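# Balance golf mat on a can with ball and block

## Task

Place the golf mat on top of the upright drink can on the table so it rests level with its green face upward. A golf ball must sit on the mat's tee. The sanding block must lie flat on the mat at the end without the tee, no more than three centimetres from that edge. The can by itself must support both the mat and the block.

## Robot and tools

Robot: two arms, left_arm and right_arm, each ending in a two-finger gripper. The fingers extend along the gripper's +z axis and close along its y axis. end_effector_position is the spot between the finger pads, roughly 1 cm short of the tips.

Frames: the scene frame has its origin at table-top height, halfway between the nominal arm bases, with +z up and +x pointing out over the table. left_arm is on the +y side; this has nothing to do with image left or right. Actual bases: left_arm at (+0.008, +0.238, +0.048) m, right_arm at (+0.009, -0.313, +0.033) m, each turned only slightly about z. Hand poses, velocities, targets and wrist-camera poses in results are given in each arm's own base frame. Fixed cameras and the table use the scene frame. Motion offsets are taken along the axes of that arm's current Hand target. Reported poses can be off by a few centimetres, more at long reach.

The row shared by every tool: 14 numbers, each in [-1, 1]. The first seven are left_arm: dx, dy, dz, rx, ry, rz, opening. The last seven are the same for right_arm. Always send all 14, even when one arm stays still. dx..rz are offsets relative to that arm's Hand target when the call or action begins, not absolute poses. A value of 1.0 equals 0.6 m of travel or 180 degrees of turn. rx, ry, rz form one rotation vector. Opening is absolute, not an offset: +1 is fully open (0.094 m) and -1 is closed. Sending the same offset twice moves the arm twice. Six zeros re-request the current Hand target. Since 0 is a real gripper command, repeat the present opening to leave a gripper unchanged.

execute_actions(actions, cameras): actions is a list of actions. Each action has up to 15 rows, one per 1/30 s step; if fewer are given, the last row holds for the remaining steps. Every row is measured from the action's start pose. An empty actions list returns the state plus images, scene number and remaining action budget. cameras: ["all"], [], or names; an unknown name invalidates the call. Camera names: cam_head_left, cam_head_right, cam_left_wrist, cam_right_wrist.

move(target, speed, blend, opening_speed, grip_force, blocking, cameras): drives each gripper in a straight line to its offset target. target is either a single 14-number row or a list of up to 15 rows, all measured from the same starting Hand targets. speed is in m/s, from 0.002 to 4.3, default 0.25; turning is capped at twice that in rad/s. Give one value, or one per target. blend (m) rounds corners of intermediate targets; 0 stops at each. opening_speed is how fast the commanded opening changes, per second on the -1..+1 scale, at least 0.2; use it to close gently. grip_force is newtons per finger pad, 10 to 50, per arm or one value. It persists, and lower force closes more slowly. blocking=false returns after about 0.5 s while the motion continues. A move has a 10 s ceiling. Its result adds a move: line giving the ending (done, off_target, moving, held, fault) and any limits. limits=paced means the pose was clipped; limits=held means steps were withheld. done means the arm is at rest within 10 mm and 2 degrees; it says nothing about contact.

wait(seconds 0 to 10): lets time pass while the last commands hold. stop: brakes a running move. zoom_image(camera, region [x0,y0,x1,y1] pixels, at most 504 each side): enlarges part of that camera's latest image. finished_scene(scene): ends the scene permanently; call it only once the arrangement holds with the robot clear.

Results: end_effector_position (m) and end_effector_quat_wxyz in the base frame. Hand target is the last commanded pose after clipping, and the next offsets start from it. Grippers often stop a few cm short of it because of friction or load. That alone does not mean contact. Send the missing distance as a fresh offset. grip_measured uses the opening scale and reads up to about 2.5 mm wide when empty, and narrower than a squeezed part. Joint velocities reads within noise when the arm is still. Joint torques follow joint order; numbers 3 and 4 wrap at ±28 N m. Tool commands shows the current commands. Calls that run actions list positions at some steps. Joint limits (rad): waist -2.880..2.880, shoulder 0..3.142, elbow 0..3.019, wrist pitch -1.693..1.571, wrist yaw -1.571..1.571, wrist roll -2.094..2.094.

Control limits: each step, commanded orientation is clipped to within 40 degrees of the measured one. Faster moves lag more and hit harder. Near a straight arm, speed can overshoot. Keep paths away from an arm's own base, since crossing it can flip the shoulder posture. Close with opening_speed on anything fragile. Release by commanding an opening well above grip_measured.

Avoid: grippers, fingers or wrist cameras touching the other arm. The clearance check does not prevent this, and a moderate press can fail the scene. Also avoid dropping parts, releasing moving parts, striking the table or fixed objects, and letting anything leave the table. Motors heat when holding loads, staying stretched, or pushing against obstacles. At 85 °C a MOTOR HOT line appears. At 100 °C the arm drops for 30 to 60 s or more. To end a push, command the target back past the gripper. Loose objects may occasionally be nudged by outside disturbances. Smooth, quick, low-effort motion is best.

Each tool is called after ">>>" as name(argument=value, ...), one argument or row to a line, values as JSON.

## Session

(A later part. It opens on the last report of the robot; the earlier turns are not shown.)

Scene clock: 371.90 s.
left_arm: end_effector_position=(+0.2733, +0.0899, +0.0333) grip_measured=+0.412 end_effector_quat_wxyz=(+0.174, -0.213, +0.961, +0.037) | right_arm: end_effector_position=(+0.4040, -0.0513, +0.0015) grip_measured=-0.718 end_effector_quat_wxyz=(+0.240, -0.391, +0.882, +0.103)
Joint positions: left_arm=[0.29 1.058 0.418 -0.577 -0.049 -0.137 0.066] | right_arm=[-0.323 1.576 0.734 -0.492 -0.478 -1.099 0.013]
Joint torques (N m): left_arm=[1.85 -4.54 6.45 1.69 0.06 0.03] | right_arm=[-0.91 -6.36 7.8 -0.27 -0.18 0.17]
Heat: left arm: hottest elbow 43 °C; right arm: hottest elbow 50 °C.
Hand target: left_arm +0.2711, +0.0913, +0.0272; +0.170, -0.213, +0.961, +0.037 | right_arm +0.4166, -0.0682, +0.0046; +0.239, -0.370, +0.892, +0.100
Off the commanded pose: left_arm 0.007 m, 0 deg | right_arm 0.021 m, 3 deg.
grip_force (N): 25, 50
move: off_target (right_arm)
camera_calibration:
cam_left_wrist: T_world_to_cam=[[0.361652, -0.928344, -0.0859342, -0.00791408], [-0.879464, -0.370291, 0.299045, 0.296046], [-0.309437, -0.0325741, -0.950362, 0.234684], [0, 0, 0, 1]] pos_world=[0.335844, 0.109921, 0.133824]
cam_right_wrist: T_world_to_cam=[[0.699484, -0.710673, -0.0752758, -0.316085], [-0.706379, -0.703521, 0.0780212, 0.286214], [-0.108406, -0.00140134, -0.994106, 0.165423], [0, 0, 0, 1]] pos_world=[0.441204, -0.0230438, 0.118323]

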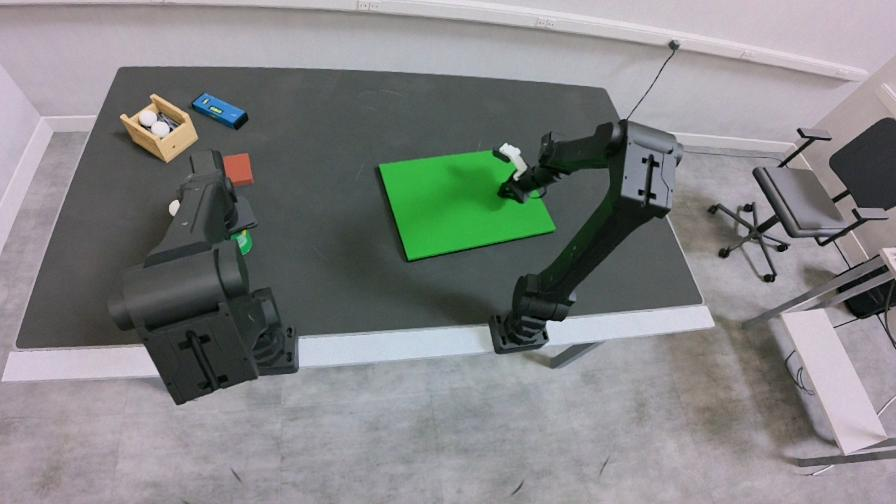

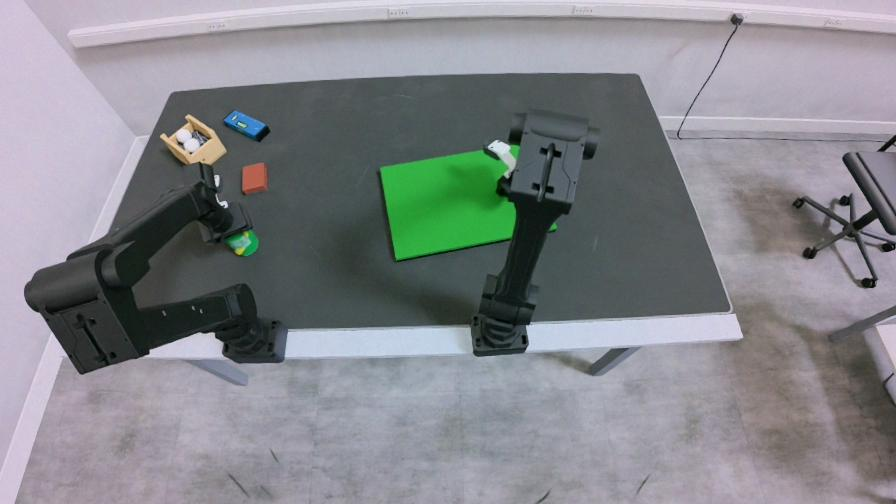

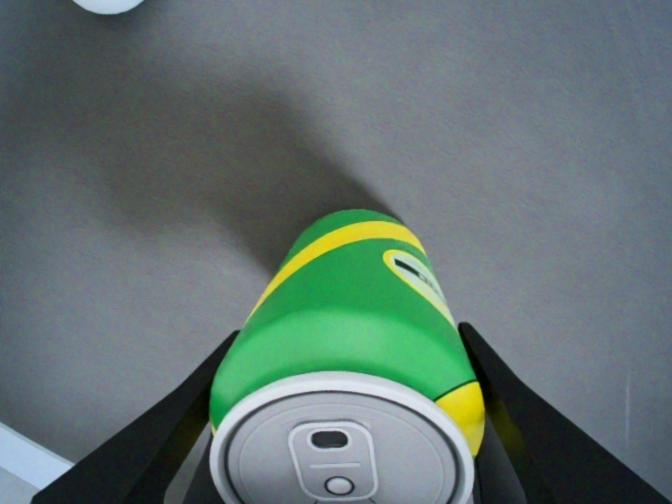

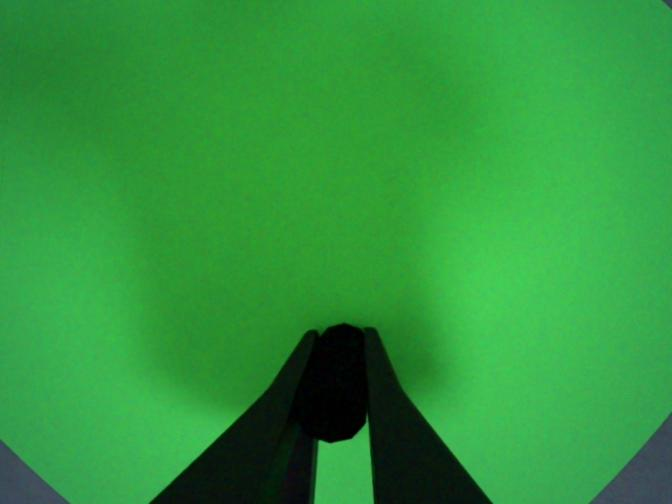

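>>> move(
  target=[
    [-0.0513,0,-0.141,0,0,0,0.28,0,0,0,0,0,0,-0.95],
    [-0.2403,-0.6337,-0.0775,0.0475,0,0.1305,0.28,0,0,0,0,0,0,-0.95],
  ],
  speed=0.15,
  blend=[0.03,0],
  cameras=["all"],
)

Scene clock: 382.33 s.
left_arm: end_effector_position=(+0.5155, -0.1906, +0.0954) grip_measured=+0.412 end_effector_quat_wxyz=(+0.148, -0.004, +0.989, +0.010) | right_arm: end_effector_position=(+0.4040, -0.0513, +0.0015) grip_measured=-0.718 end_effector_quat_wxyz=(+0.240, -0.391, +0.882, +0.103)
Joint positions: left_arm=[-0.395 1.702 1.258 -0.858 -0.132 -0.384 0.066] | right_arm=[-0.323 1.576 0.734 -0.492 -0.478 -1.099 0.013]
Joint torques (N m): left_arm=[1.03 -18.02 12.81 0.47 -0.21 0.01] | right_arm=[-0.85 -6.59 7.86 -0.18 -0.16 0.2]
Heat: left arm: hottest elbow 44 °C; right arm: hottest elbow 49 °C.
Hand target: left_arm +0.5399, -0.2029, +0.1204; +0.174, +0.000, +0.985, +0.000 | right_arm +0.4166, -0.0682, +0.0046; +0.239, -0.370, +0.892, +0.100
Off the commanded pose: left_arm 0.037 m, 3 deg | right_arm 0.021 m, 3 deg.
grip_force (N): 25, 50
move: off_target (left_arm, right_arm)
camera_calibration:
cam_left_wrist: T_world_to_cam=[[-0.0584247, -0.993076, -0.101912, -0.144748], [-0.934465, 0.0184868, 0.355574, 0.483737], [-0.351228, 0.116007, -0.929076, 0.407238], [0, 0, 0, 1]] pos_world=[0.586613, -0.199931, 0.1916]
cam_right_wrist: T_world_to_cam=[[0.699484, -0.710673, -0.0752758, -0.316085], [-0.706379, -0.703521, 0.0780212, 0.286214], [-0.108406, -0.00140134, -0.994106, 0.165423], [0, 0, 0, 1]] pos_world=[0.441204, -0.0230438, 0.118323]

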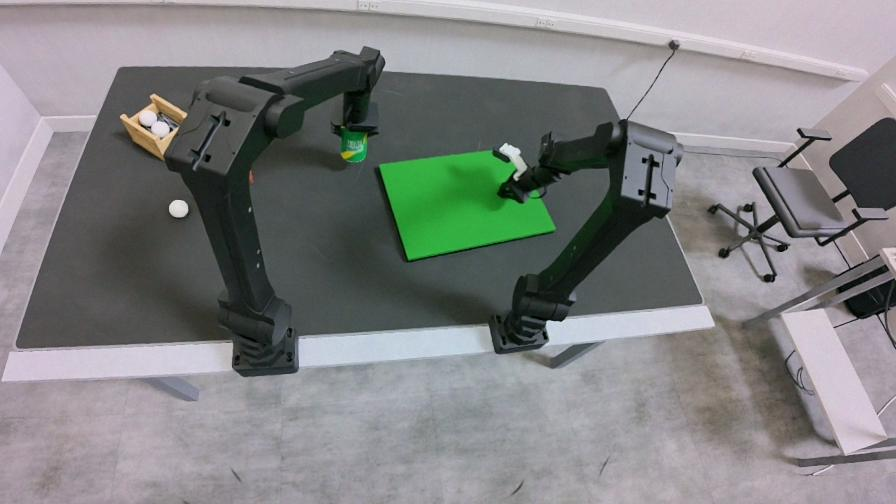

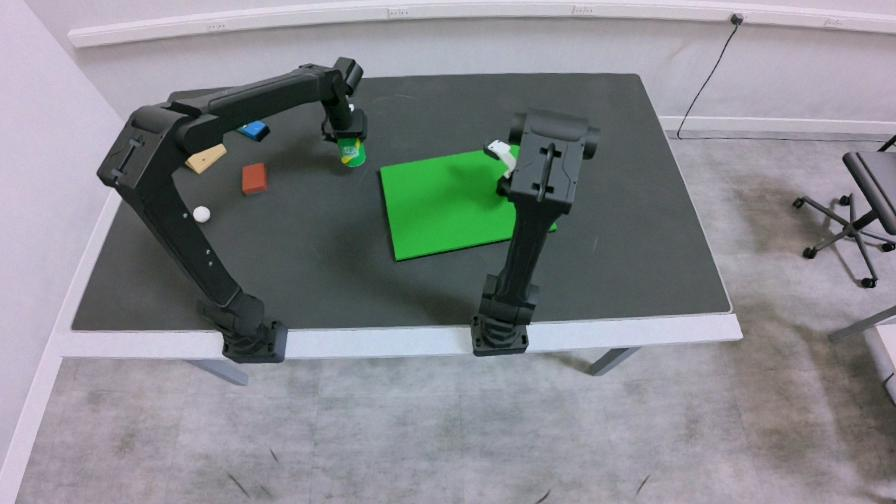

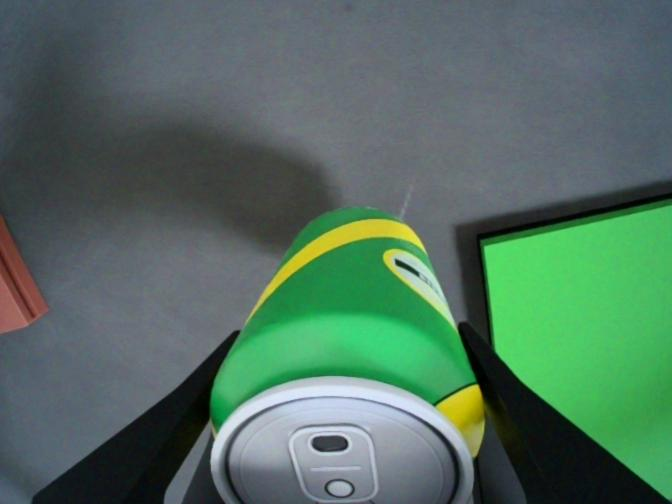

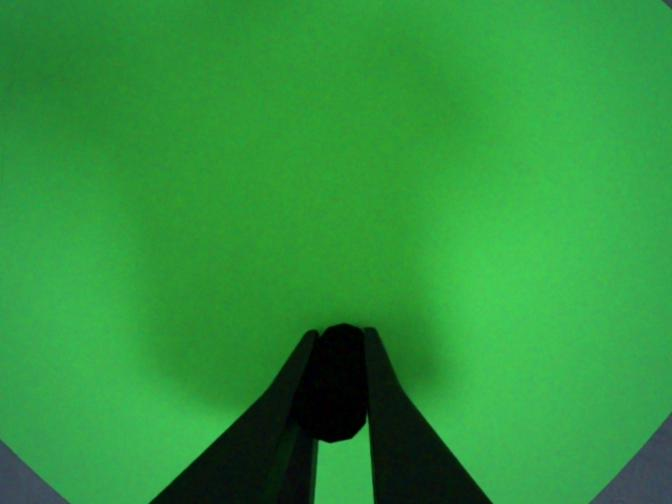

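>>> move(
  target=[0.024,-0.01,0.1243,0,0,0,0.28,0,0,0,0,0,0,-0.95],
  speed=0.1,
  cameras=["cam_left_wrist"],
)

Scene clock: 385.33 s.
left_arm: end_effector_position=(+0.5398, -0.2007, +0.0428) grip_measured=+0.412 end_effector_quat_wxyz=(+0.160, -0.004, +0.987, +0.005) | right_arm: end_effector_position=(+0.4040, -0.0513, +0.0015) grip_measured=-0.718 end_effector_quat_wxyz=(+0.240, -0.391, +0.882, +0.103)
Joint positions: left_arm=[-0.395 1.817 1.259 -0.718 -0.132 -0.384 0.066] | right_arm=[-0.323 1.576 0.734 -0.492 -0.478 -1.099 0.013]
Joint torques (N m): left_arm=[0.79 -18.43 9.07 1.84 -0.22 0.02] | right_arm=[-0.67 -6.48 7.91 0.1 -0.17 0.18]
Heat: left arm: hottest elbow 44 °C; right arm: hottest elbow 48 °C.
Hand target: left_arm +0.5520, -0.2090, +0.0455; +0.174, +0.000, +0.985, +0.000 | right_arm +0.4166, -0.0682, +0.0046; +0.239, -0.370, +0.892, +0.100
Off the commanded pose: left_arm 0.015 m, 2 deg | right_arm 0.021 m, 3 deg.
grip_force (N): 25, 50
move: off_target (left_arm, right_arm)
camera_calibration:
cam_left_wrist: T_world_to_cam=[[-0.056113, -0.994036, -0.093508, -0.16058], [-0.942591, 0.0218619, 0.333234, 0.53136], [-0.329203, 0.106838, -0.938196, 0.354821], [0, 0, 0, 1]] pos_world=[0.608653, -0.209148, 0.140809]
Images, in order (width x height): cam_left_wrist 672x504.

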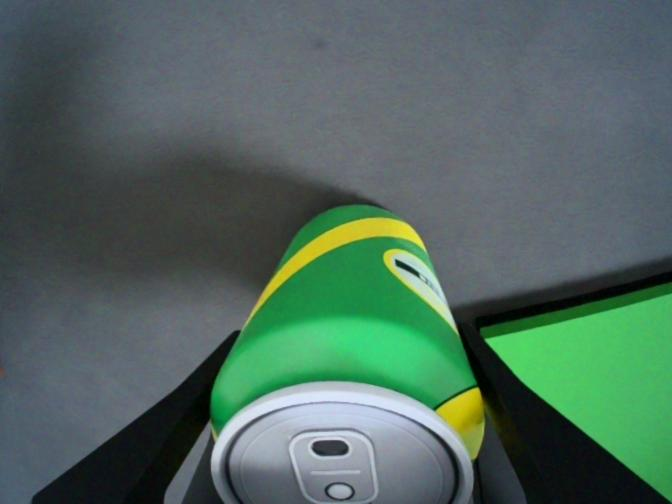

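>>> move(
  target=[0.0063,0,0.0172,0,0.008,0,0.28,0,0,0,0,0,0,-0.95],
  speed=0.04,
  cameras=["cam_left_wrist"],
)

Scene clock: 386.93 s.
left_arm: end_effector_position=(+0.5392, -0.2016, +0.0414) grip_measured=+0.412 end_effector_quat_wxyz=(+0.158, -0.004, +0.987, +0.002) | right_arm: end_effector_position=(+0.4040, -0.0513, +0.0015) grip_measured=-0.718 end_effector_quat_wxyz=(+0.240, -0.391, +0.882, +0.103)
Joint positions: left_arm=[-0.395 1.82 1.259 -0.718 -0.126 -0.384 0.066] | right_arm=[-0.323 1.576 0.734 -0.492 -0.478 -1.099 0.013]
Joint torques (N m): left_arm=[1.14 -16.5 9.62 1.5 -0.03 0.03] | right_arm=[-1.03 -6.01 7.8 0.03 -0.2 0.19]
Heat: left arm: hottest elbow 45 °C; right arm: hottest elbow 48 °C.
Hand target: left_arm +0.5520, -0.2090, +0.0345; +0.162, +0.000, +0.987, +0.000 | right_arm +0.4166, -0.0682, +0.0046; +0.239, -0.370, +0.892, +0.100
Off the commanded pose: left_arm 0.016 m, 1 deg | right_arm 0.021 m, 3 deg.
grip_force (N): 25, 50
move: off_target (left_arm, right_arm)
camera_calibration:
cam_left_wrist: T_world_to_cam=[[-0.0582074, -0.994351, -0.0887577, -0.160709], [-0.941073, 0.0249822, 0.337281, 0.53091], [-0.333158, 0.10316, -0.937211, 0.35471], [0, 0, 0, 1]] pos_world=[0.608445, -0.209656, 0.139108]
Images, in order (width x height): cam_left_wrist 672x504.

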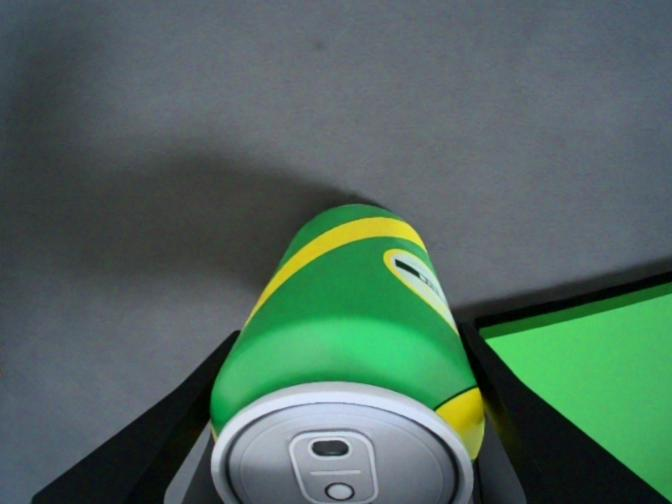

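>>> move(
  target=[0.0057,0,0.0157,0,-0.0156,0,0.28,0,0,0,0,0,0,-0.95],
  speed=0.04,
  cameras=["cam_left_wrist","cam_head_right"],
)

Scene clock: 389.70 s.
left_arm: end_effector_position=(+0.5550, -0.2056, +0.0417) grip_measured=+0.412 end_effector_quat_wxyz=(+0.192, -0.007, +0.981, -0.004) | right_arm: end_effector_position=(+0.4040, -0.0513, +0.0015) grip_measured=-0.718 end_effector_quat_wxyz=(+0.240, -0.391, +0.882, +0.103)
Joint positions: left_arm=[-0.395 1.827 1.253 -0.635 -0.141 -0.384 0.066] | right_arm=[-0.323 1.576 0.734 -0.492 -0.478 -1.099 0.013]
Joint torques (N m): left_arm=[0.73 -17.49 6.67 1.84 -0.25 0.01] | right_arm=[-0.85 -6.07 7.66 -0.16 -0.16 0.18]
Heat: left arm: hottest elbow 45 °C; right arm: hottest elbow 48 °C.
Hand target: left_arm +0.5516, -0.2089, +0.0244; +0.186, +0.000, +0.983, +0.000 | right_arm +0.4166, -0.0682, +0.0046; +0.239, -0.370, +0.892, +0.100
Off the commanded pose: left_arm 0.018 m, 1 deg | right_arm 0.021 m, 3 deg.
grip_force (N): 25, 50
move: off_target (left_arm, right_arm)
camera_calibration:
cam_left_wrist: T_world_to_cam=[[-0.0482464, -0.995683, -0.0792912, -0.169952], [-0.962356, 0.0250796, 0.270633, 0.560336], [-0.267476, 0.0893634, -0.959412, 0.322343], [0, 0, 0, 1]] pos_world=[0.617262, -0.212077, 0.144138]
Images, in order (width x height): cam_head_right 896x504, cam_left_wrist 672x504.

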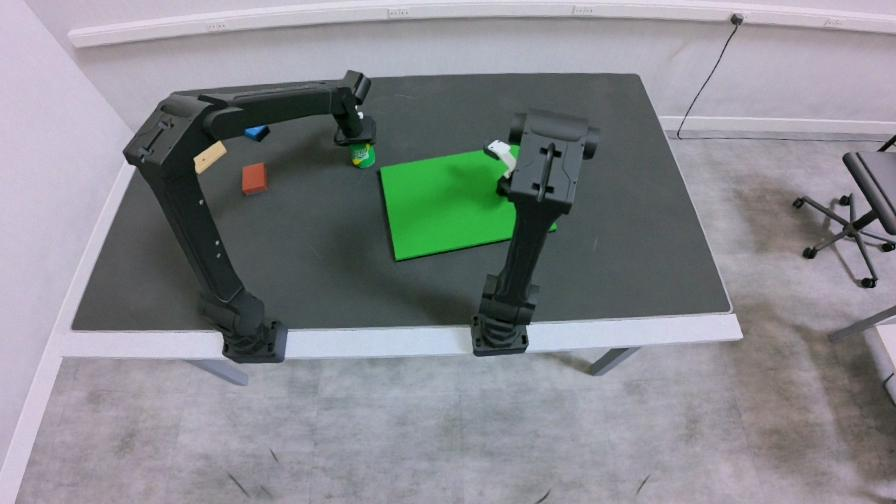

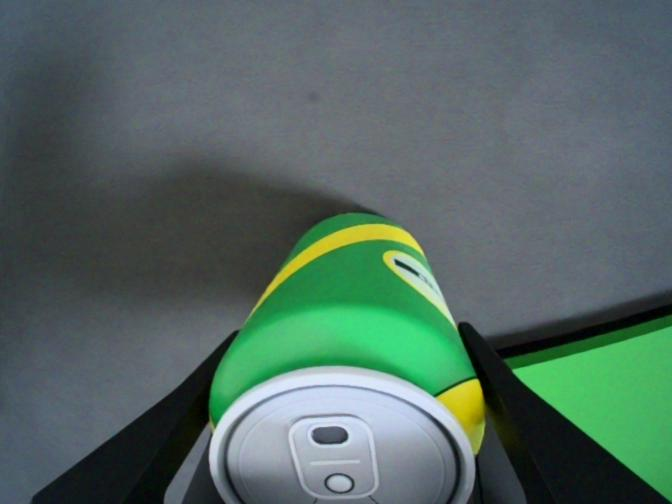

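>>> move(
  target=[
    [-0.0034,0,-0.0125,0,0.009,0,0.28,0,0,0,0,0,0,-0.95],
    [-0.0034,0,-0.0125,0,0.009,0,0.62,0,0,0,0,0,0,-0.95],
  ],
  speed=0.04,
  opening_speed=0.3,
  cameras=["cam_left_wrist","cam_head_right"],
)

Scene clock: 393.30 s.
left_arm: end_effector_position=(+0.5497, -0.2048, +0.0392) grip_measured=+0.617 end_effector_quat_wxyz=(+0.180, -0.005, +0.984, -0.003) | right_arm: end_effector_position=(+0.4040, -0.0513, +0.0015) grip_measured=-0.718 end_effector_quat_wxyz=(+0.240, -0.391, +0.882, +0.103)
Joint positions: left_arm=[-0.395 1.828 1.253 -0.657 -0.133 -0.384 0.076] | right_arm=[-0.323 1.576 0.734 -0.492 -0.478 -1.099 0.013]
Joint torques (N m): left_arm=[1.03 -18.02 8.57 0.43 -0.08 0] | right_arm=[-1.73 -6.18 7.77 -0.17 -0.11 0.15]
Heat: left arm: hottest elbow 45 °C; right arm: hottest elbow 48 °C.
Hand target: left_arm +0.5508, -0.2089, +0.0321; +0.172, +0.000, +0.985, +0.000 | right_arm +0.4166, -0.0682, +0.0046; +0.239, -0.370, +0.892, +0.100
Off the commanded pose: left_arm 0.008 m, 1 deg | right_arm 0.021 m, 3 deg.
grip_force (N): 25, 50
move: off_target (right_arm)
camera_calibration:
cam_left_wrist: T_world_to_cam=[[-0.0530939, -0.99535, -0.0803717, -0.166805], [-0.955549, 0.027266, 0.293568, 0.551745], [-0.290012, 0.0923858, -0.952553, 0.331224], [0, 0, 0, 1]] pos_world=[0.614422, -0.211674, 0.140127]
Images, in order (width x height): cam_head_right 896x504, cam_left_wrist 672x504.

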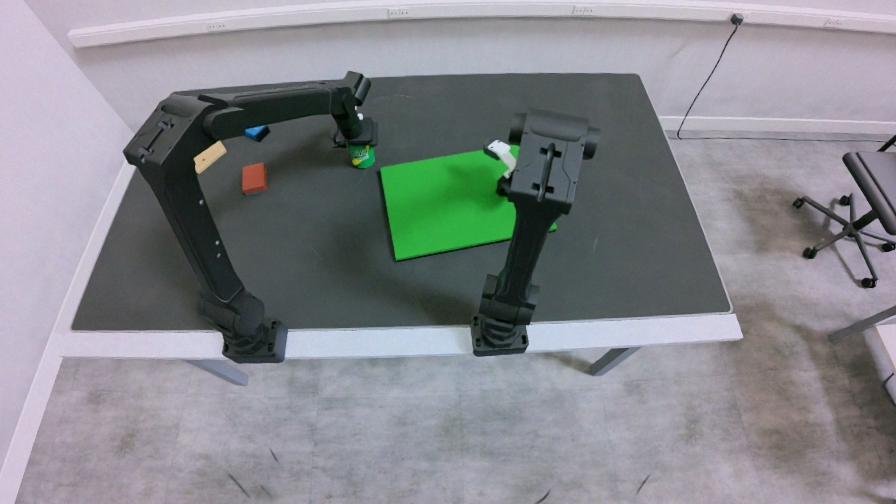

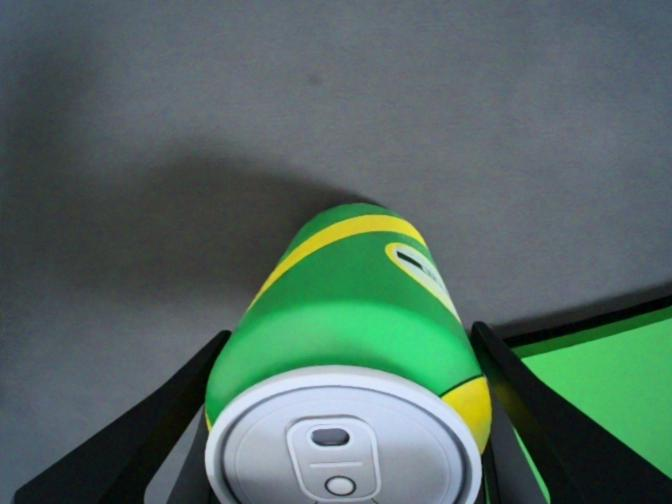

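>>> move(
  target=[
    [0,0,0,0,0,0,0.9,0,0,0,0,0,0,-0.95],
    [0,0,-0.2333,0,0,0,0.9,0,0,0,0,0,0,-0.95],
  ],
  speed=0.12,
  opening_speed=1.0,
  cameras=["all"],
)

Scene clock: 397.37 s.
left_arm: end_effector_position=(+0.4919, -0.1990, +0.1421) grip_measured=+0.898 end_effector_quat_wxyz=(+0.154, +0.002, +0.988, +0.008) | right_arm: end_effector_position=(+0.4040, -0.0513, +0.0015) grip_measured=-0.718 end_effector_quat_wxyz=(+0.240, -0.391, +0.882, +0.103)
Joint positions: left_arm=[-0.43 1.606 1.265 -0.954 -0.141 -0.407 0.089] | right_arm=[-0.323 1.576 0.734 -0.492 -0.478 -1.099 0.013]
Joint torques (N m): left_arm=[1.03 -17.9 11.47 0.4 -0.24 -0.13] | right_arm=[-1.61 -6.71 7.64 -0.03 -0.16 0.18]
Heat: left arm: hottest elbow 45 °C; right arm: hottest elbow 48 °C.
Hand target: left_arm +0.5035, -0.2088, +0.1638; +0.172, +0.000, +0.985, +0.000 | right_arm +0.4166, -0.0682, +0.0046; +0.239, -0.370, +0.892, +0.100
Off the commanded pose: left_arm 0.026 m, 2 deg | right_arm 0.021 m, 3 deg.
grip_force (N): 25, 50
move: off_target (left_arm, right_arm)
camera_calibration:
cam_left_wrist: T_world_to_cam=[[-0.0680068, -0.992573, -0.100863, -0.145051], [-0.938031, 0.0291791, 0.345321, 0.450508], [-0.339813, 0.118097, -0.933049, 0.43878], [0, 0, 0, 1]] pos_world=[0.56183, -0.208938, 0.239203]
cam_right_wrist: T_world_to_cam=[[0.699484, -0.710673, -0.0752758, -0.316085], [-0.706379, -0.703521, 0.0780212, 0.286214], [-0.108406, -0.00140134, -0.994106, 0.165423], [0, 0, 0, 1]] pos_world=[0.441204, -0.0230438, 0.118323]

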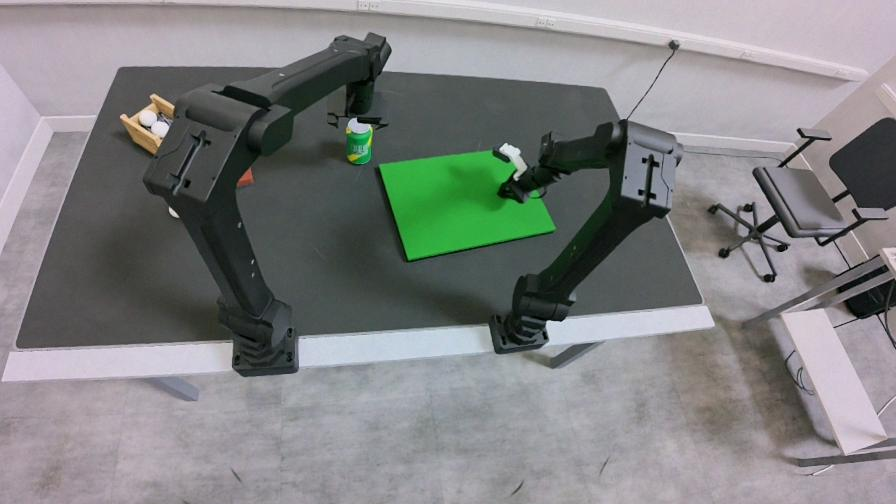

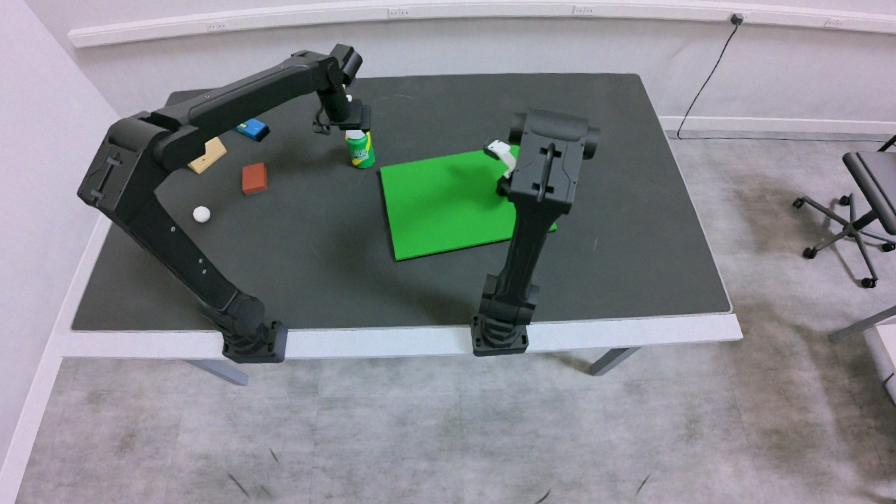

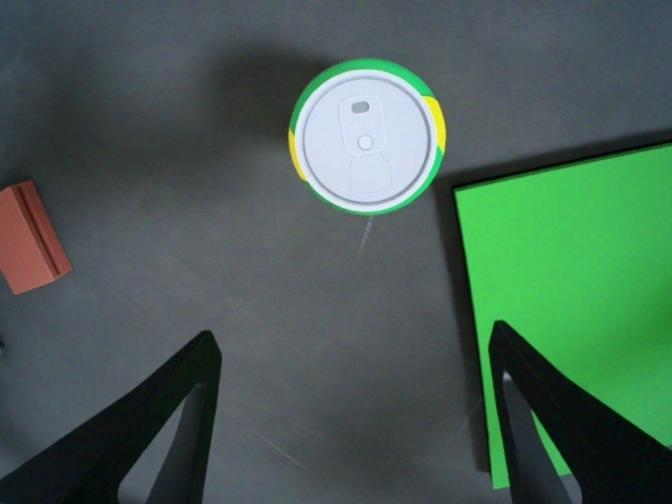

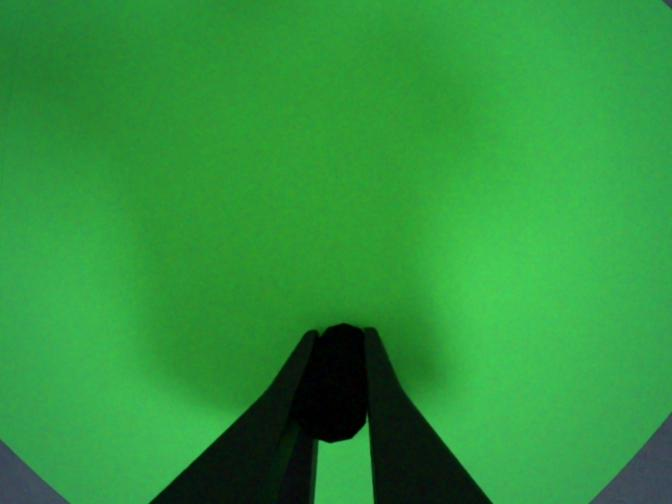

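>>> move(
  target=[
    [0,0,0,0,0,0,0.9,-0.0018,0.0347,0.0068,0,0,0,-0.95],
    [0,0,0,0,0,0,0.9,-0.0018,0.0347,0.0068,0,0,0,0.2],
    [0,0,0,0,0,0,0.9,-0.1008,0.0352,-0.1638,0,0,0,0.2],
    [0,0,0,0,0,0,0.9,-0.1008,0.0352,-0.1638,0.0655,0.118,0.1903,0.2],
  ],
  speed=0.12,
  opening_speed=1.0,
  cameras=["cam_right_wrist"],
)

Scene clock: 428.53 s.
left_arm: end_effector_position=(+0.4919, -0.1990, +0.1421) grip_measured=+0.898 end_effector_quat_wxyz=(+0.154, +0.001, +0.988, +0.008) | right_arm: end_effector_position=(+0.3843, -0.0518, +0.1060) grip_measured=+0.198 end_effector_quat_wxyz=(+0.057, -0.080, +0.995, +0.010)
Joint positions: left_arm=[-0.43 1.606 1.265 -0.954 -0.141 -0.407 0.089] | right_arm=[-0.153 1.378 0.937 -1.024 -0.045 -0.31 0.056]
Joint torques (N m): left_arm=[1.03 -17.73 11.52 0.31 -0.27 -0.12] | right_arm=[2.61 -5.95 10.4 0.17 -0.04 0.04]
Heat: left arm: hottest elbow 49 °C; right arm: hottest elbow 48 °C.
Hand target: left_arm +0.5035, -0.2088, +0.1638; +0.172, +0.000, +0.985, +0.000 | right_arm +0.4040, -0.0510, +0.1201; +0.070, -0.079, +0.994, +0.006
Off the commanded pose: left_arm 0.026 m, 2 deg | right_arm 0.024 m, 1 deg.
grip_force (N): 25, 50
move: off_target (left_arm, right_arm)
camera_calibration:
cam_right_wrist: T_world_to_cam=[[0.0768033, -0.995146, -0.0615265, -0.0717233], [-0.876367, -0.0968069, 0.471814, 0.318772], [-0.47548, 0.017683, -0.879549, 0.397129], [0, 0, 0, 1]] pos_world=[0.473697, -0.0475383, 0.194481]
Images, in order (width x height): cam_right_wrist 672x504.

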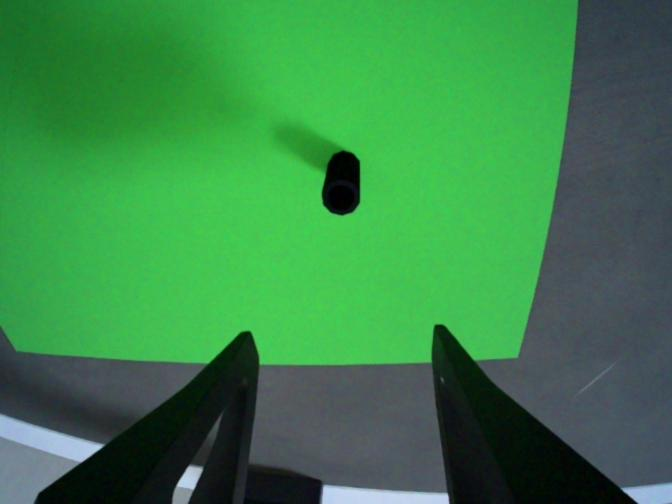

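>>> move(
  target=[0,0,0,0,0,0,0.9,-0.0065,0.003,0.1272,0,0,0,0.2],
  speed=0.1,
  cameras=["cam_right_wrist"],
)

Scene clock: 432.83 s.
left_arm: end_effector_position=(+0.4919, -0.1990, +0.1421) grip_measured=+0.898 end_effector_quat_wxyz=(+0.154, +0.001, +0.988, +0.008) | right_arm: end_effector_position=(+0.4155, -0.0506, +0.0499) grip_measured=+0.198 end_effector_quat_wxyz=(+0.069, -0.080, +0.994, +0.006)
Joint positions: left_arm=[-0.43 1.606 1.265 -0.954 -0.141 -0.407 0.089] | right_arm=[-0.138 1.522 0.919 -0.835 -0.042 -0.295 0.056]
Joint torques (N m): left_arm=[0.97 -17.55 11.51 0.42 -0.27 -0.12] | right_arm=[2.14 -7.59 5.74 1.36 0 0.08]
Heat: left arm: hottest elbow 49 °C; right arm: hottest elbow 48 °C.
Hand target: left_arm +0.5035, -0.2088, +0.1638; +0.172, +0.000, +0.985, +0.000 | right_arm +0.4181, -0.0469, +0.0450; +0.070, -0.079, +0.994, +0.006
Off the commanded pose: left_arm 0.027 m, 2 deg | right_arm 0.007 m, 0 deg.
grip_force (N): 25, 50
move: off_target (left_arm)
camera_calibration:
cam_right_wrist: T_world_to_cam=[[0.0776855, -0.995446, -0.0552385, -0.077116], [-0.887733, -0.0942838, 0.450599, 0.378664], [-0.453756, 0.014032, -0.891016, 0.353918], [0, 0, 0, 1]] pos_world=[0.502736, -0.0460291, 0.140461]
Images, in order (width x height): cam_right_wrist 672x504.

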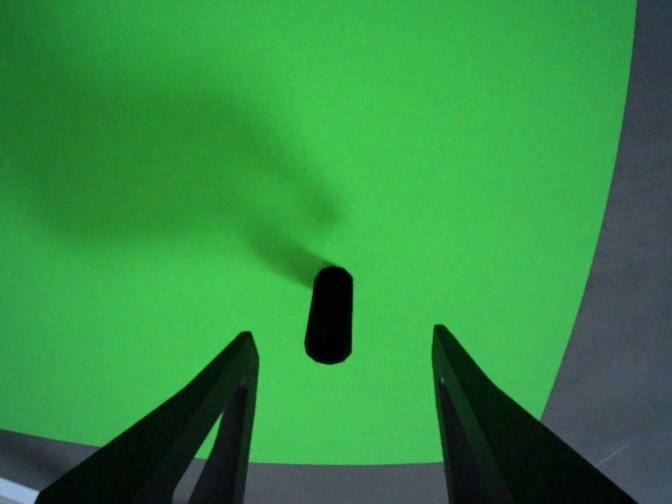

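>>> move(
  target=[0,0,0,0,0,0,0.9,0.041,0.0145,0.09,0,0,0,0.2],
  speed=0.08,
  cameras=["cam_right_wrist"],
)

Scene clock: 435.87 s.
left_arm: end_effector_position=(+0.4919, -0.1990, +0.1421) grip_measured=+0.898 end_effector_quat_wxyz=(+0.154, +0.001, +0.988, +0.008) | right_arm: end_effector_position=(+0.4015, -0.0455, +0.0000) grip_measured=+0.198 end_effector_quat_wxyz=(+0.073, -0.079, +0.994, +0.006)
Joint positions: left_arm=[-0.43 1.606 1.265 -0.954 -0.141 -0.407 0.089] | right_arm=[-0.129 1.578 0.817 -0.669 -0.041 -0.286 0.056]
Joint torques (N m): left_arm=[0.73 -18.02 11.58 0.38 -0.26 -0.12] | right_arm=[2.61 -6.18 4.14 1.8 0.05 0.08]
Heat: left arm: hottest elbow 50 °C; right arm: hottest elbow 48 °C.
Hand target: left_arm +0.5035, -0.2088, +0.1638; +0.172, +0.000, +0.985, +0.000 | right_arm +0.4001, -0.0408, -0.0118; +0.070, -0.078, +0.994, +0.006
Off the commanded pose: left_arm 0.027 m, 2 deg | right_arm 0.013 m, 0 deg.
grip_force (N): 25, 50
move: off_target (left_arm, right_arm)
camera_calibration:
cam_right_wrist: T_world_to_cam=[[0.077675, -0.99554, -0.0535493, -0.0736563], [-0.89153, -0.0934007, 0.443227, 0.390716], [-0.446251, 0.0133132, -0.894809, 0.299962], [0, 0, 0, 1]] pos_world=[0.487915, -0.040828, 0.0912882]
Images, in order (width x height): cam_right_wrist 672x504.

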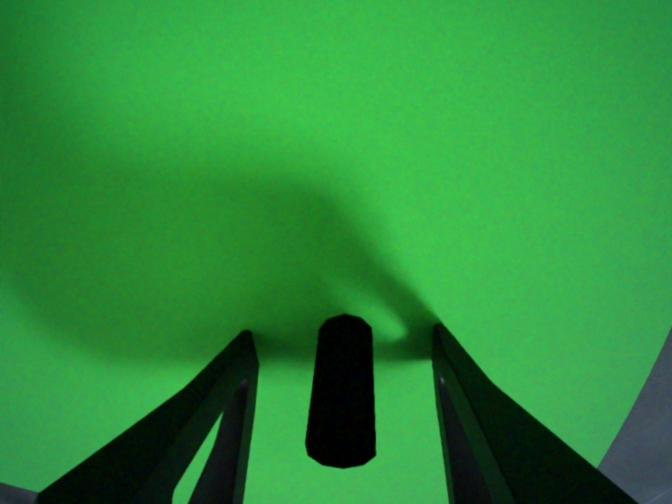

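>>> move(
  target=[
    [0,0,0,0,0,0,0.9,0.0052,0,0.0148,0,0,0,0.2],
    [0,0,0,0,0,0,0.9,0.0052,0,0.0148,0,0,0,-0.95],
  ],
  speed=0.08,
  opening_speed=0.8,
  cameras=["cam_right_wrist"],
)

Scene clock: 440.33 s.
left_arm: end_effector_position=(+0.4919, -0.1990, +0.1421) grip_measured=+0.898 end_effector_quat_wxyz=(+0.154, +0.001, +0.988, +0.008) | right_arm: end_effector_position=(+0.4083, -0.0462, -0.0009) grip_measured=-0.737 end_effector_quat_wxyz=(+0.091, -0.080, +0.993, +0.001)
Joint positions: left_arm=[-0.43 1.606 1.265 -0.954 -0.141 -0.407 0.089] | right_arm=[-0.129 1.578 0.809 -0.623 -0.04 -0.285 0.012]
Joint torques (N m): left_arm=[0.73 -17.9 11.54 0.36 -0.26 -0.11] | right_arm=[1.96 -4.84 4.18 1.2 -0.04 0.15]
Heat: left arm: hottest elbow 50 °C; right arm: hottest elbow 48 °C.
Hand target: left_arm +0.5035, -0.2088, +0.1638; +0.172, +0.000, +0.985, +0.000 | right_arm +0.3983, -0.0412, -0.0210; +0.070, -0.078, +0.994, +0.006
Off the commanded pose: left_arm 0.027 m, 2 deg | right_arm 0.023 m, 3 deg.
grip_force (N): 25, 50
move: off_target (left_arm, right_arm); target 2's new opening was sent with right_arm's hand 0.020 m and 1 deg from that target
camera_calibration:
cam_right_wrist: T_world_to_cam=[[0.0793897, -0.995816, -0.0452506, -0.0756202], [-0.907297, -0.0909873, 0.410528, 0.403702], [-0.412927, 0.00846408, -0.910725, 0.288516], [0, 0, 0, 1]] pos_world=[0.491417, -0.041014, 0.0936061]
Images, in order (width x height): cam_right_wrist 672x504.

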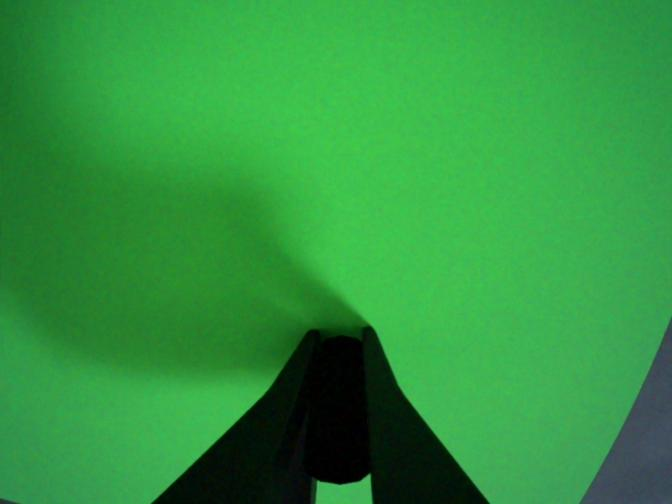

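>>> move(
  target=[0,0,0,0,0,0,0.9,-0.0408,-0.0108,-0.181,0,0,0,-0.95],
  speed=0.06,
  cameras=["all"],
)

Scene clock: 444.23 s.
left_arm: end_effector_position=(+0.4919, -0.1990, +0.1421) grip_measured=+0.898 end_effector_quat_wxyz=(+0.154, +0.001, +0.988, +0.008) | right_arm: end_effector_position=(+0.3744, -0.0435, +0.0503) grip_measured=-0.737 end_effector_quat_wxyz=(+0.020, -0.075, +0.997, +0.011)
Joint positions: left_arm=[-0.43 1.606 1.265 -0.954 -0.141 -0.407 0.089] | right_arm=[-0.129 1.475 0.874 -0.935 -0.03 -0.279 0.012]
Joint torques (N m): left_arm=[0.85 -17.9 11.54 0.24 -0.26 -0.1] | right_arm=[0.97 -10.34 10.93 -0.02 -0.42 -0.13]
Heat: left arm: hottest elbow 50 °C; right arm: hottest elbow 48 °C.
Hand target: left_arm +0.5035, -0.2088, +0.1638; +0.172, +0.000, +0.985, +0.000 | right_arm +0.4082, -0.0463, +0.0899; +0.070, -0.078, +0.994, +0.006
Off the commanded pose: left_arm 0.027 m, 2 deg | right_arm 0.052 m, 6 deg.
grip_force (N): 25, 50
move: off_target (left_arm, right_arm)
camera_calibration:
cam_left_wrist: T_world_to_cam=[[-0.0676589, -0.992606, -0.100771, -0.145275], [-0.938021, 0.0288751, 0.345374, 0.450426], [-0.339911, 0.117893, -0.933039, 0.43879], [0, 0, 0, 1]] pos_world=[0.56183, -0.208938, 0.239203]
cam_right_wrist: T_world_to_cam=[[0.0638925, -0.995837, -0.0650076, -0.0611701], [-0.83951, -0.0888543, 0.53603, 0.320525], [-0.539575, 0.0203262, -0.841692, 0.365453], [0, 0, 0, 1]] pos_world=[0.470182, -0.0398637, 0.131811]

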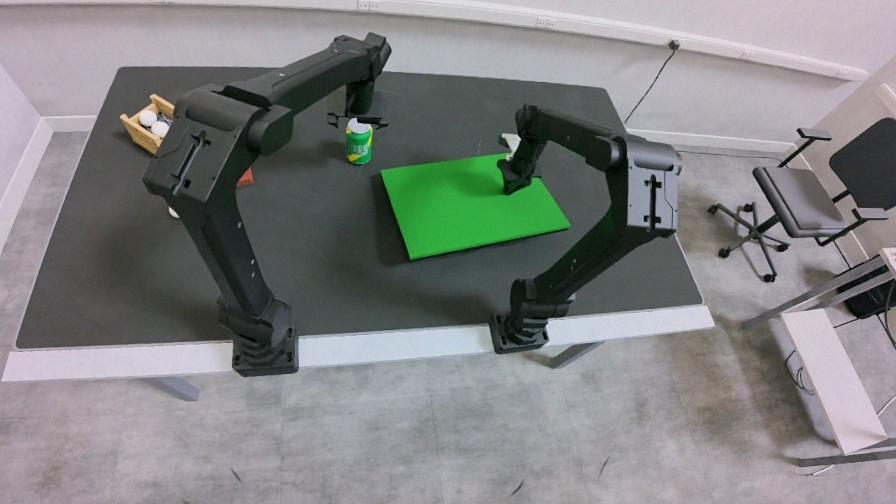

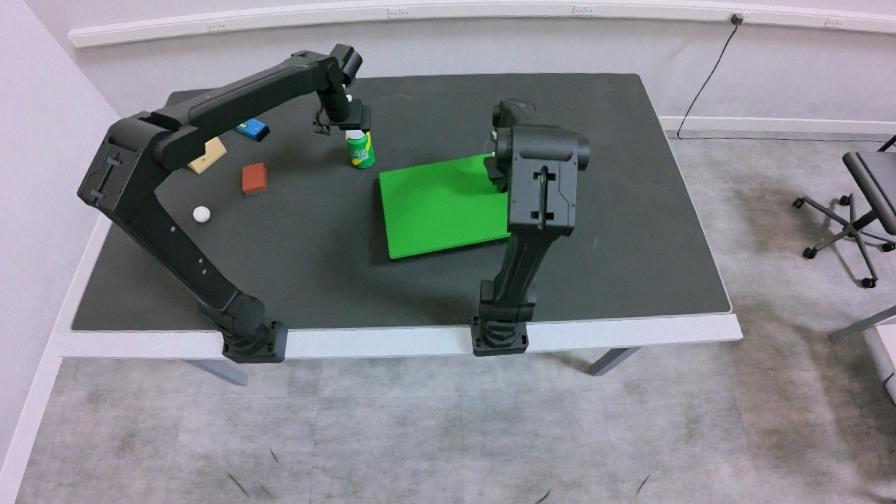

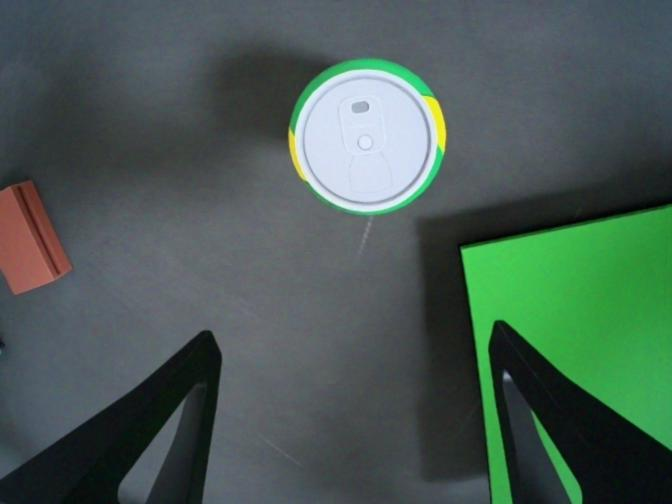

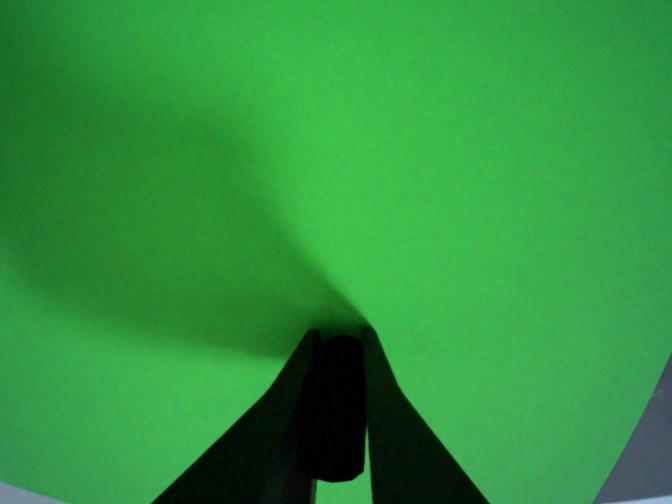

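>>> zoom_image(
  camera="cam_head_left",
  region=[340, 100, 600, 280],
)

>>> zoom_image(
  camera="cam_left_wrist",
  region=[380, 180, 672, 504],
)

Scaled by 1.938.

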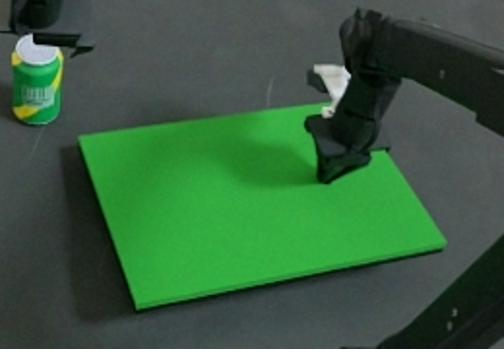

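Scaled by 1.556 from the camera's 672x504 image, which has a finer 960x720 frame.

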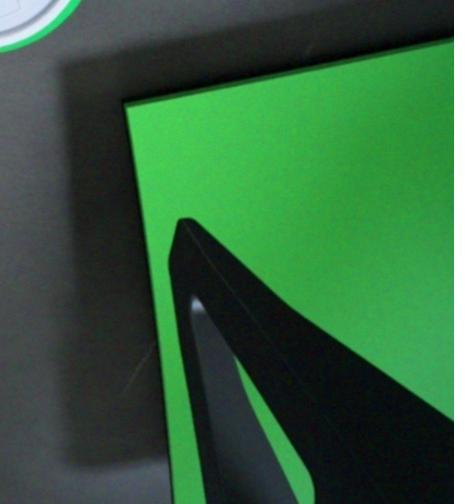

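>>> move(
  target=[0,0,0,0,0,0,0.9,-0.0628,-0.0052,-0.21,0,-0.039,0,-0.95],
  speed=0.07,
  cameras=["all"],
)

Scene clock: 452.57 s.
left_arm: end_effector_position=(+0.4919, -0.1990, +0.1421) grip_measured=+0.898 end_effector_quat_wxyz=(+0.154, +0.001, +0.988, +0.008) | right_arm: end_effector_position=(+0.4016, -0.0416, +0.1675) grip_measured=-0.737 end_effector_quat_wxyz=(+0.072, -0.077, +0.994, +0.016)
Joint positions: left_arm=[-0.43 1.606 1.265 -0.954 -0.141 -0.407 0.089] | right_arm=[-0.129 1.342 1.073 -1.167 -0.061 -0.279 0.012]
Joint torques (N m): left_arm=[0.67 -17.44 11.54 0.28 -0.25 -0.1] | right_arm=[0.32 -9.93 13.05 0.1 -0.51 -0.13]
Heat: left arm: hottest elbow 51 °C; right arm: hottest elbow 48 °C.
Hand target: left_arm +0.5035, -0.2088, +0.1638; +0.172, +0.000, +0.985, +0.000 | right_arm +0.4283, -0.0464, +0.2200; +0.131, -0.078, +0.988, +0.011
Off the commanded pose: left_arm 0.027 m, 2 deg | right_arm 0.059 m, 7 deg.
grip_force (N): 25, 50
move: off_target (left_arm, right_arm)
camera_calibration:
cam_left_wrist: T_world_to_cam=[[-0.0676589, -0.992606, -0.100771, -0.145275], [-0.938021, 0.0288751, 0.345374, 0.450426], [-0.339911, 0.117893, -0.933039, 0.43879], [0, 0, 0, 1]] pos_world=[0.56183, -0.208938, 0.239203]
cam_right_wrist: T_world_to_cam=[[0.073705, -0.994412, -0.0755785, -0.055533], [-0.88988, -0.0997898, 0.445147, 0.315609], [-0.450202, 0.0344461, -0.892262, 0.451983], [0, 0, 0, 1]] pos_world=[0.488431, -0.0392972, 0.258598]

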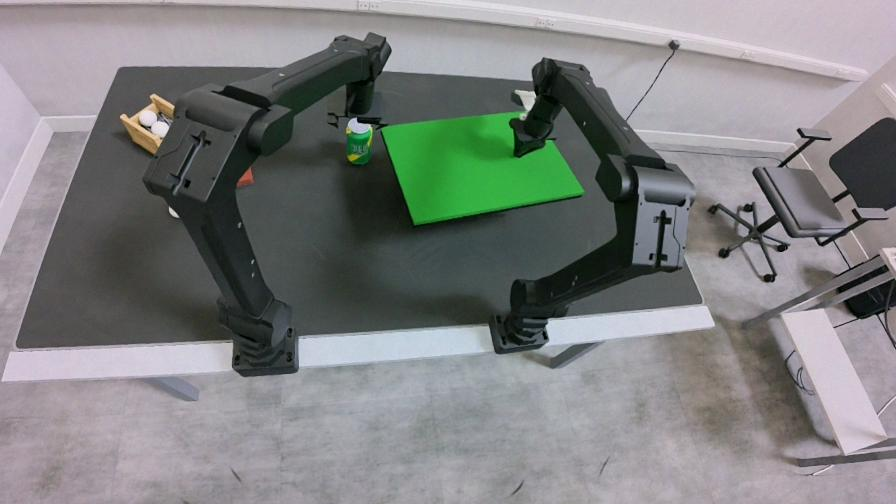

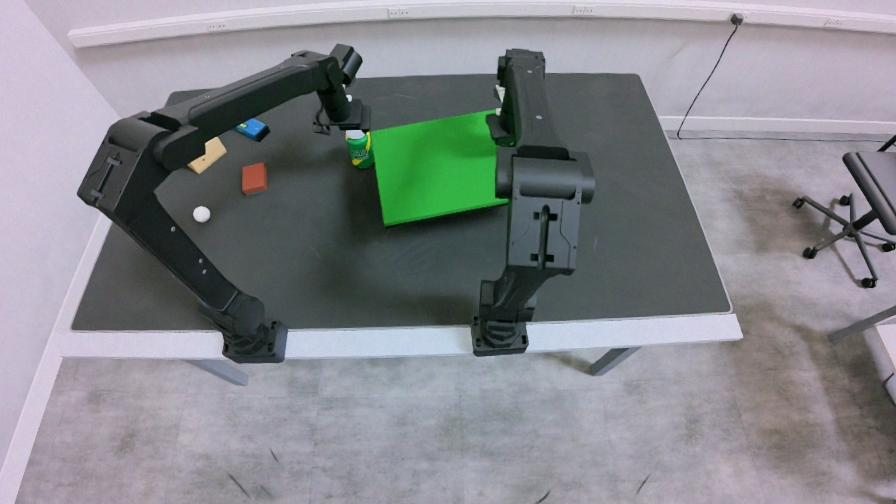

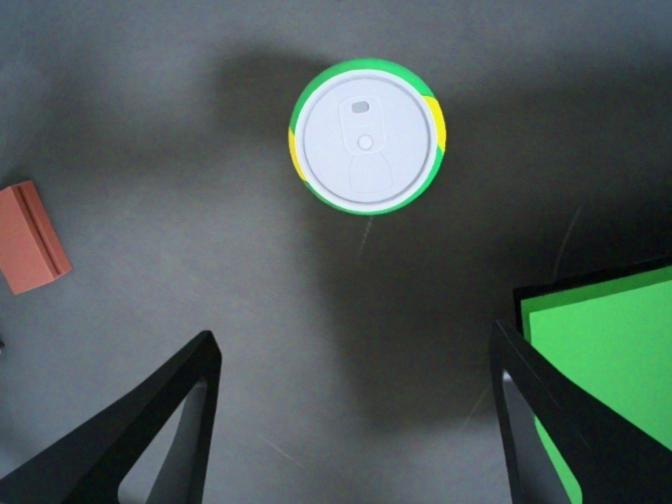

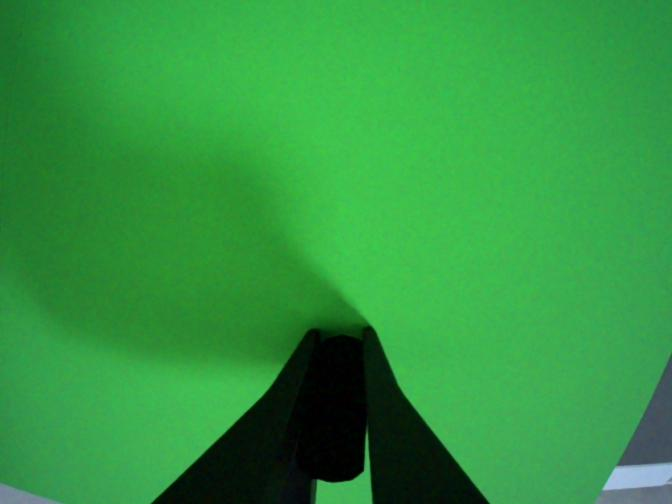

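>>> zoom_image(
  camera="cam_head_left",
  region=[360, 80, 612, 240],
)

>>> zoom_image(
  camera="cam_head_right",
  region=[360, 80, 612, 240],
)

Scaled by 2.000.

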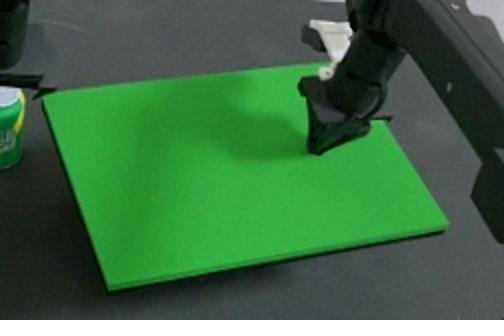

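Scaled by 2.000.

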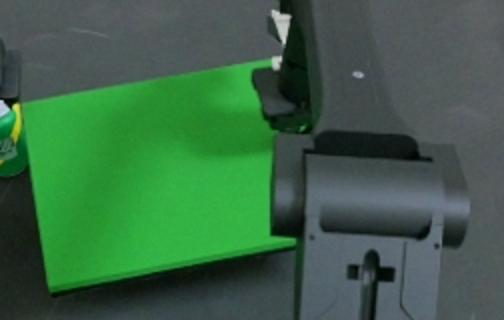

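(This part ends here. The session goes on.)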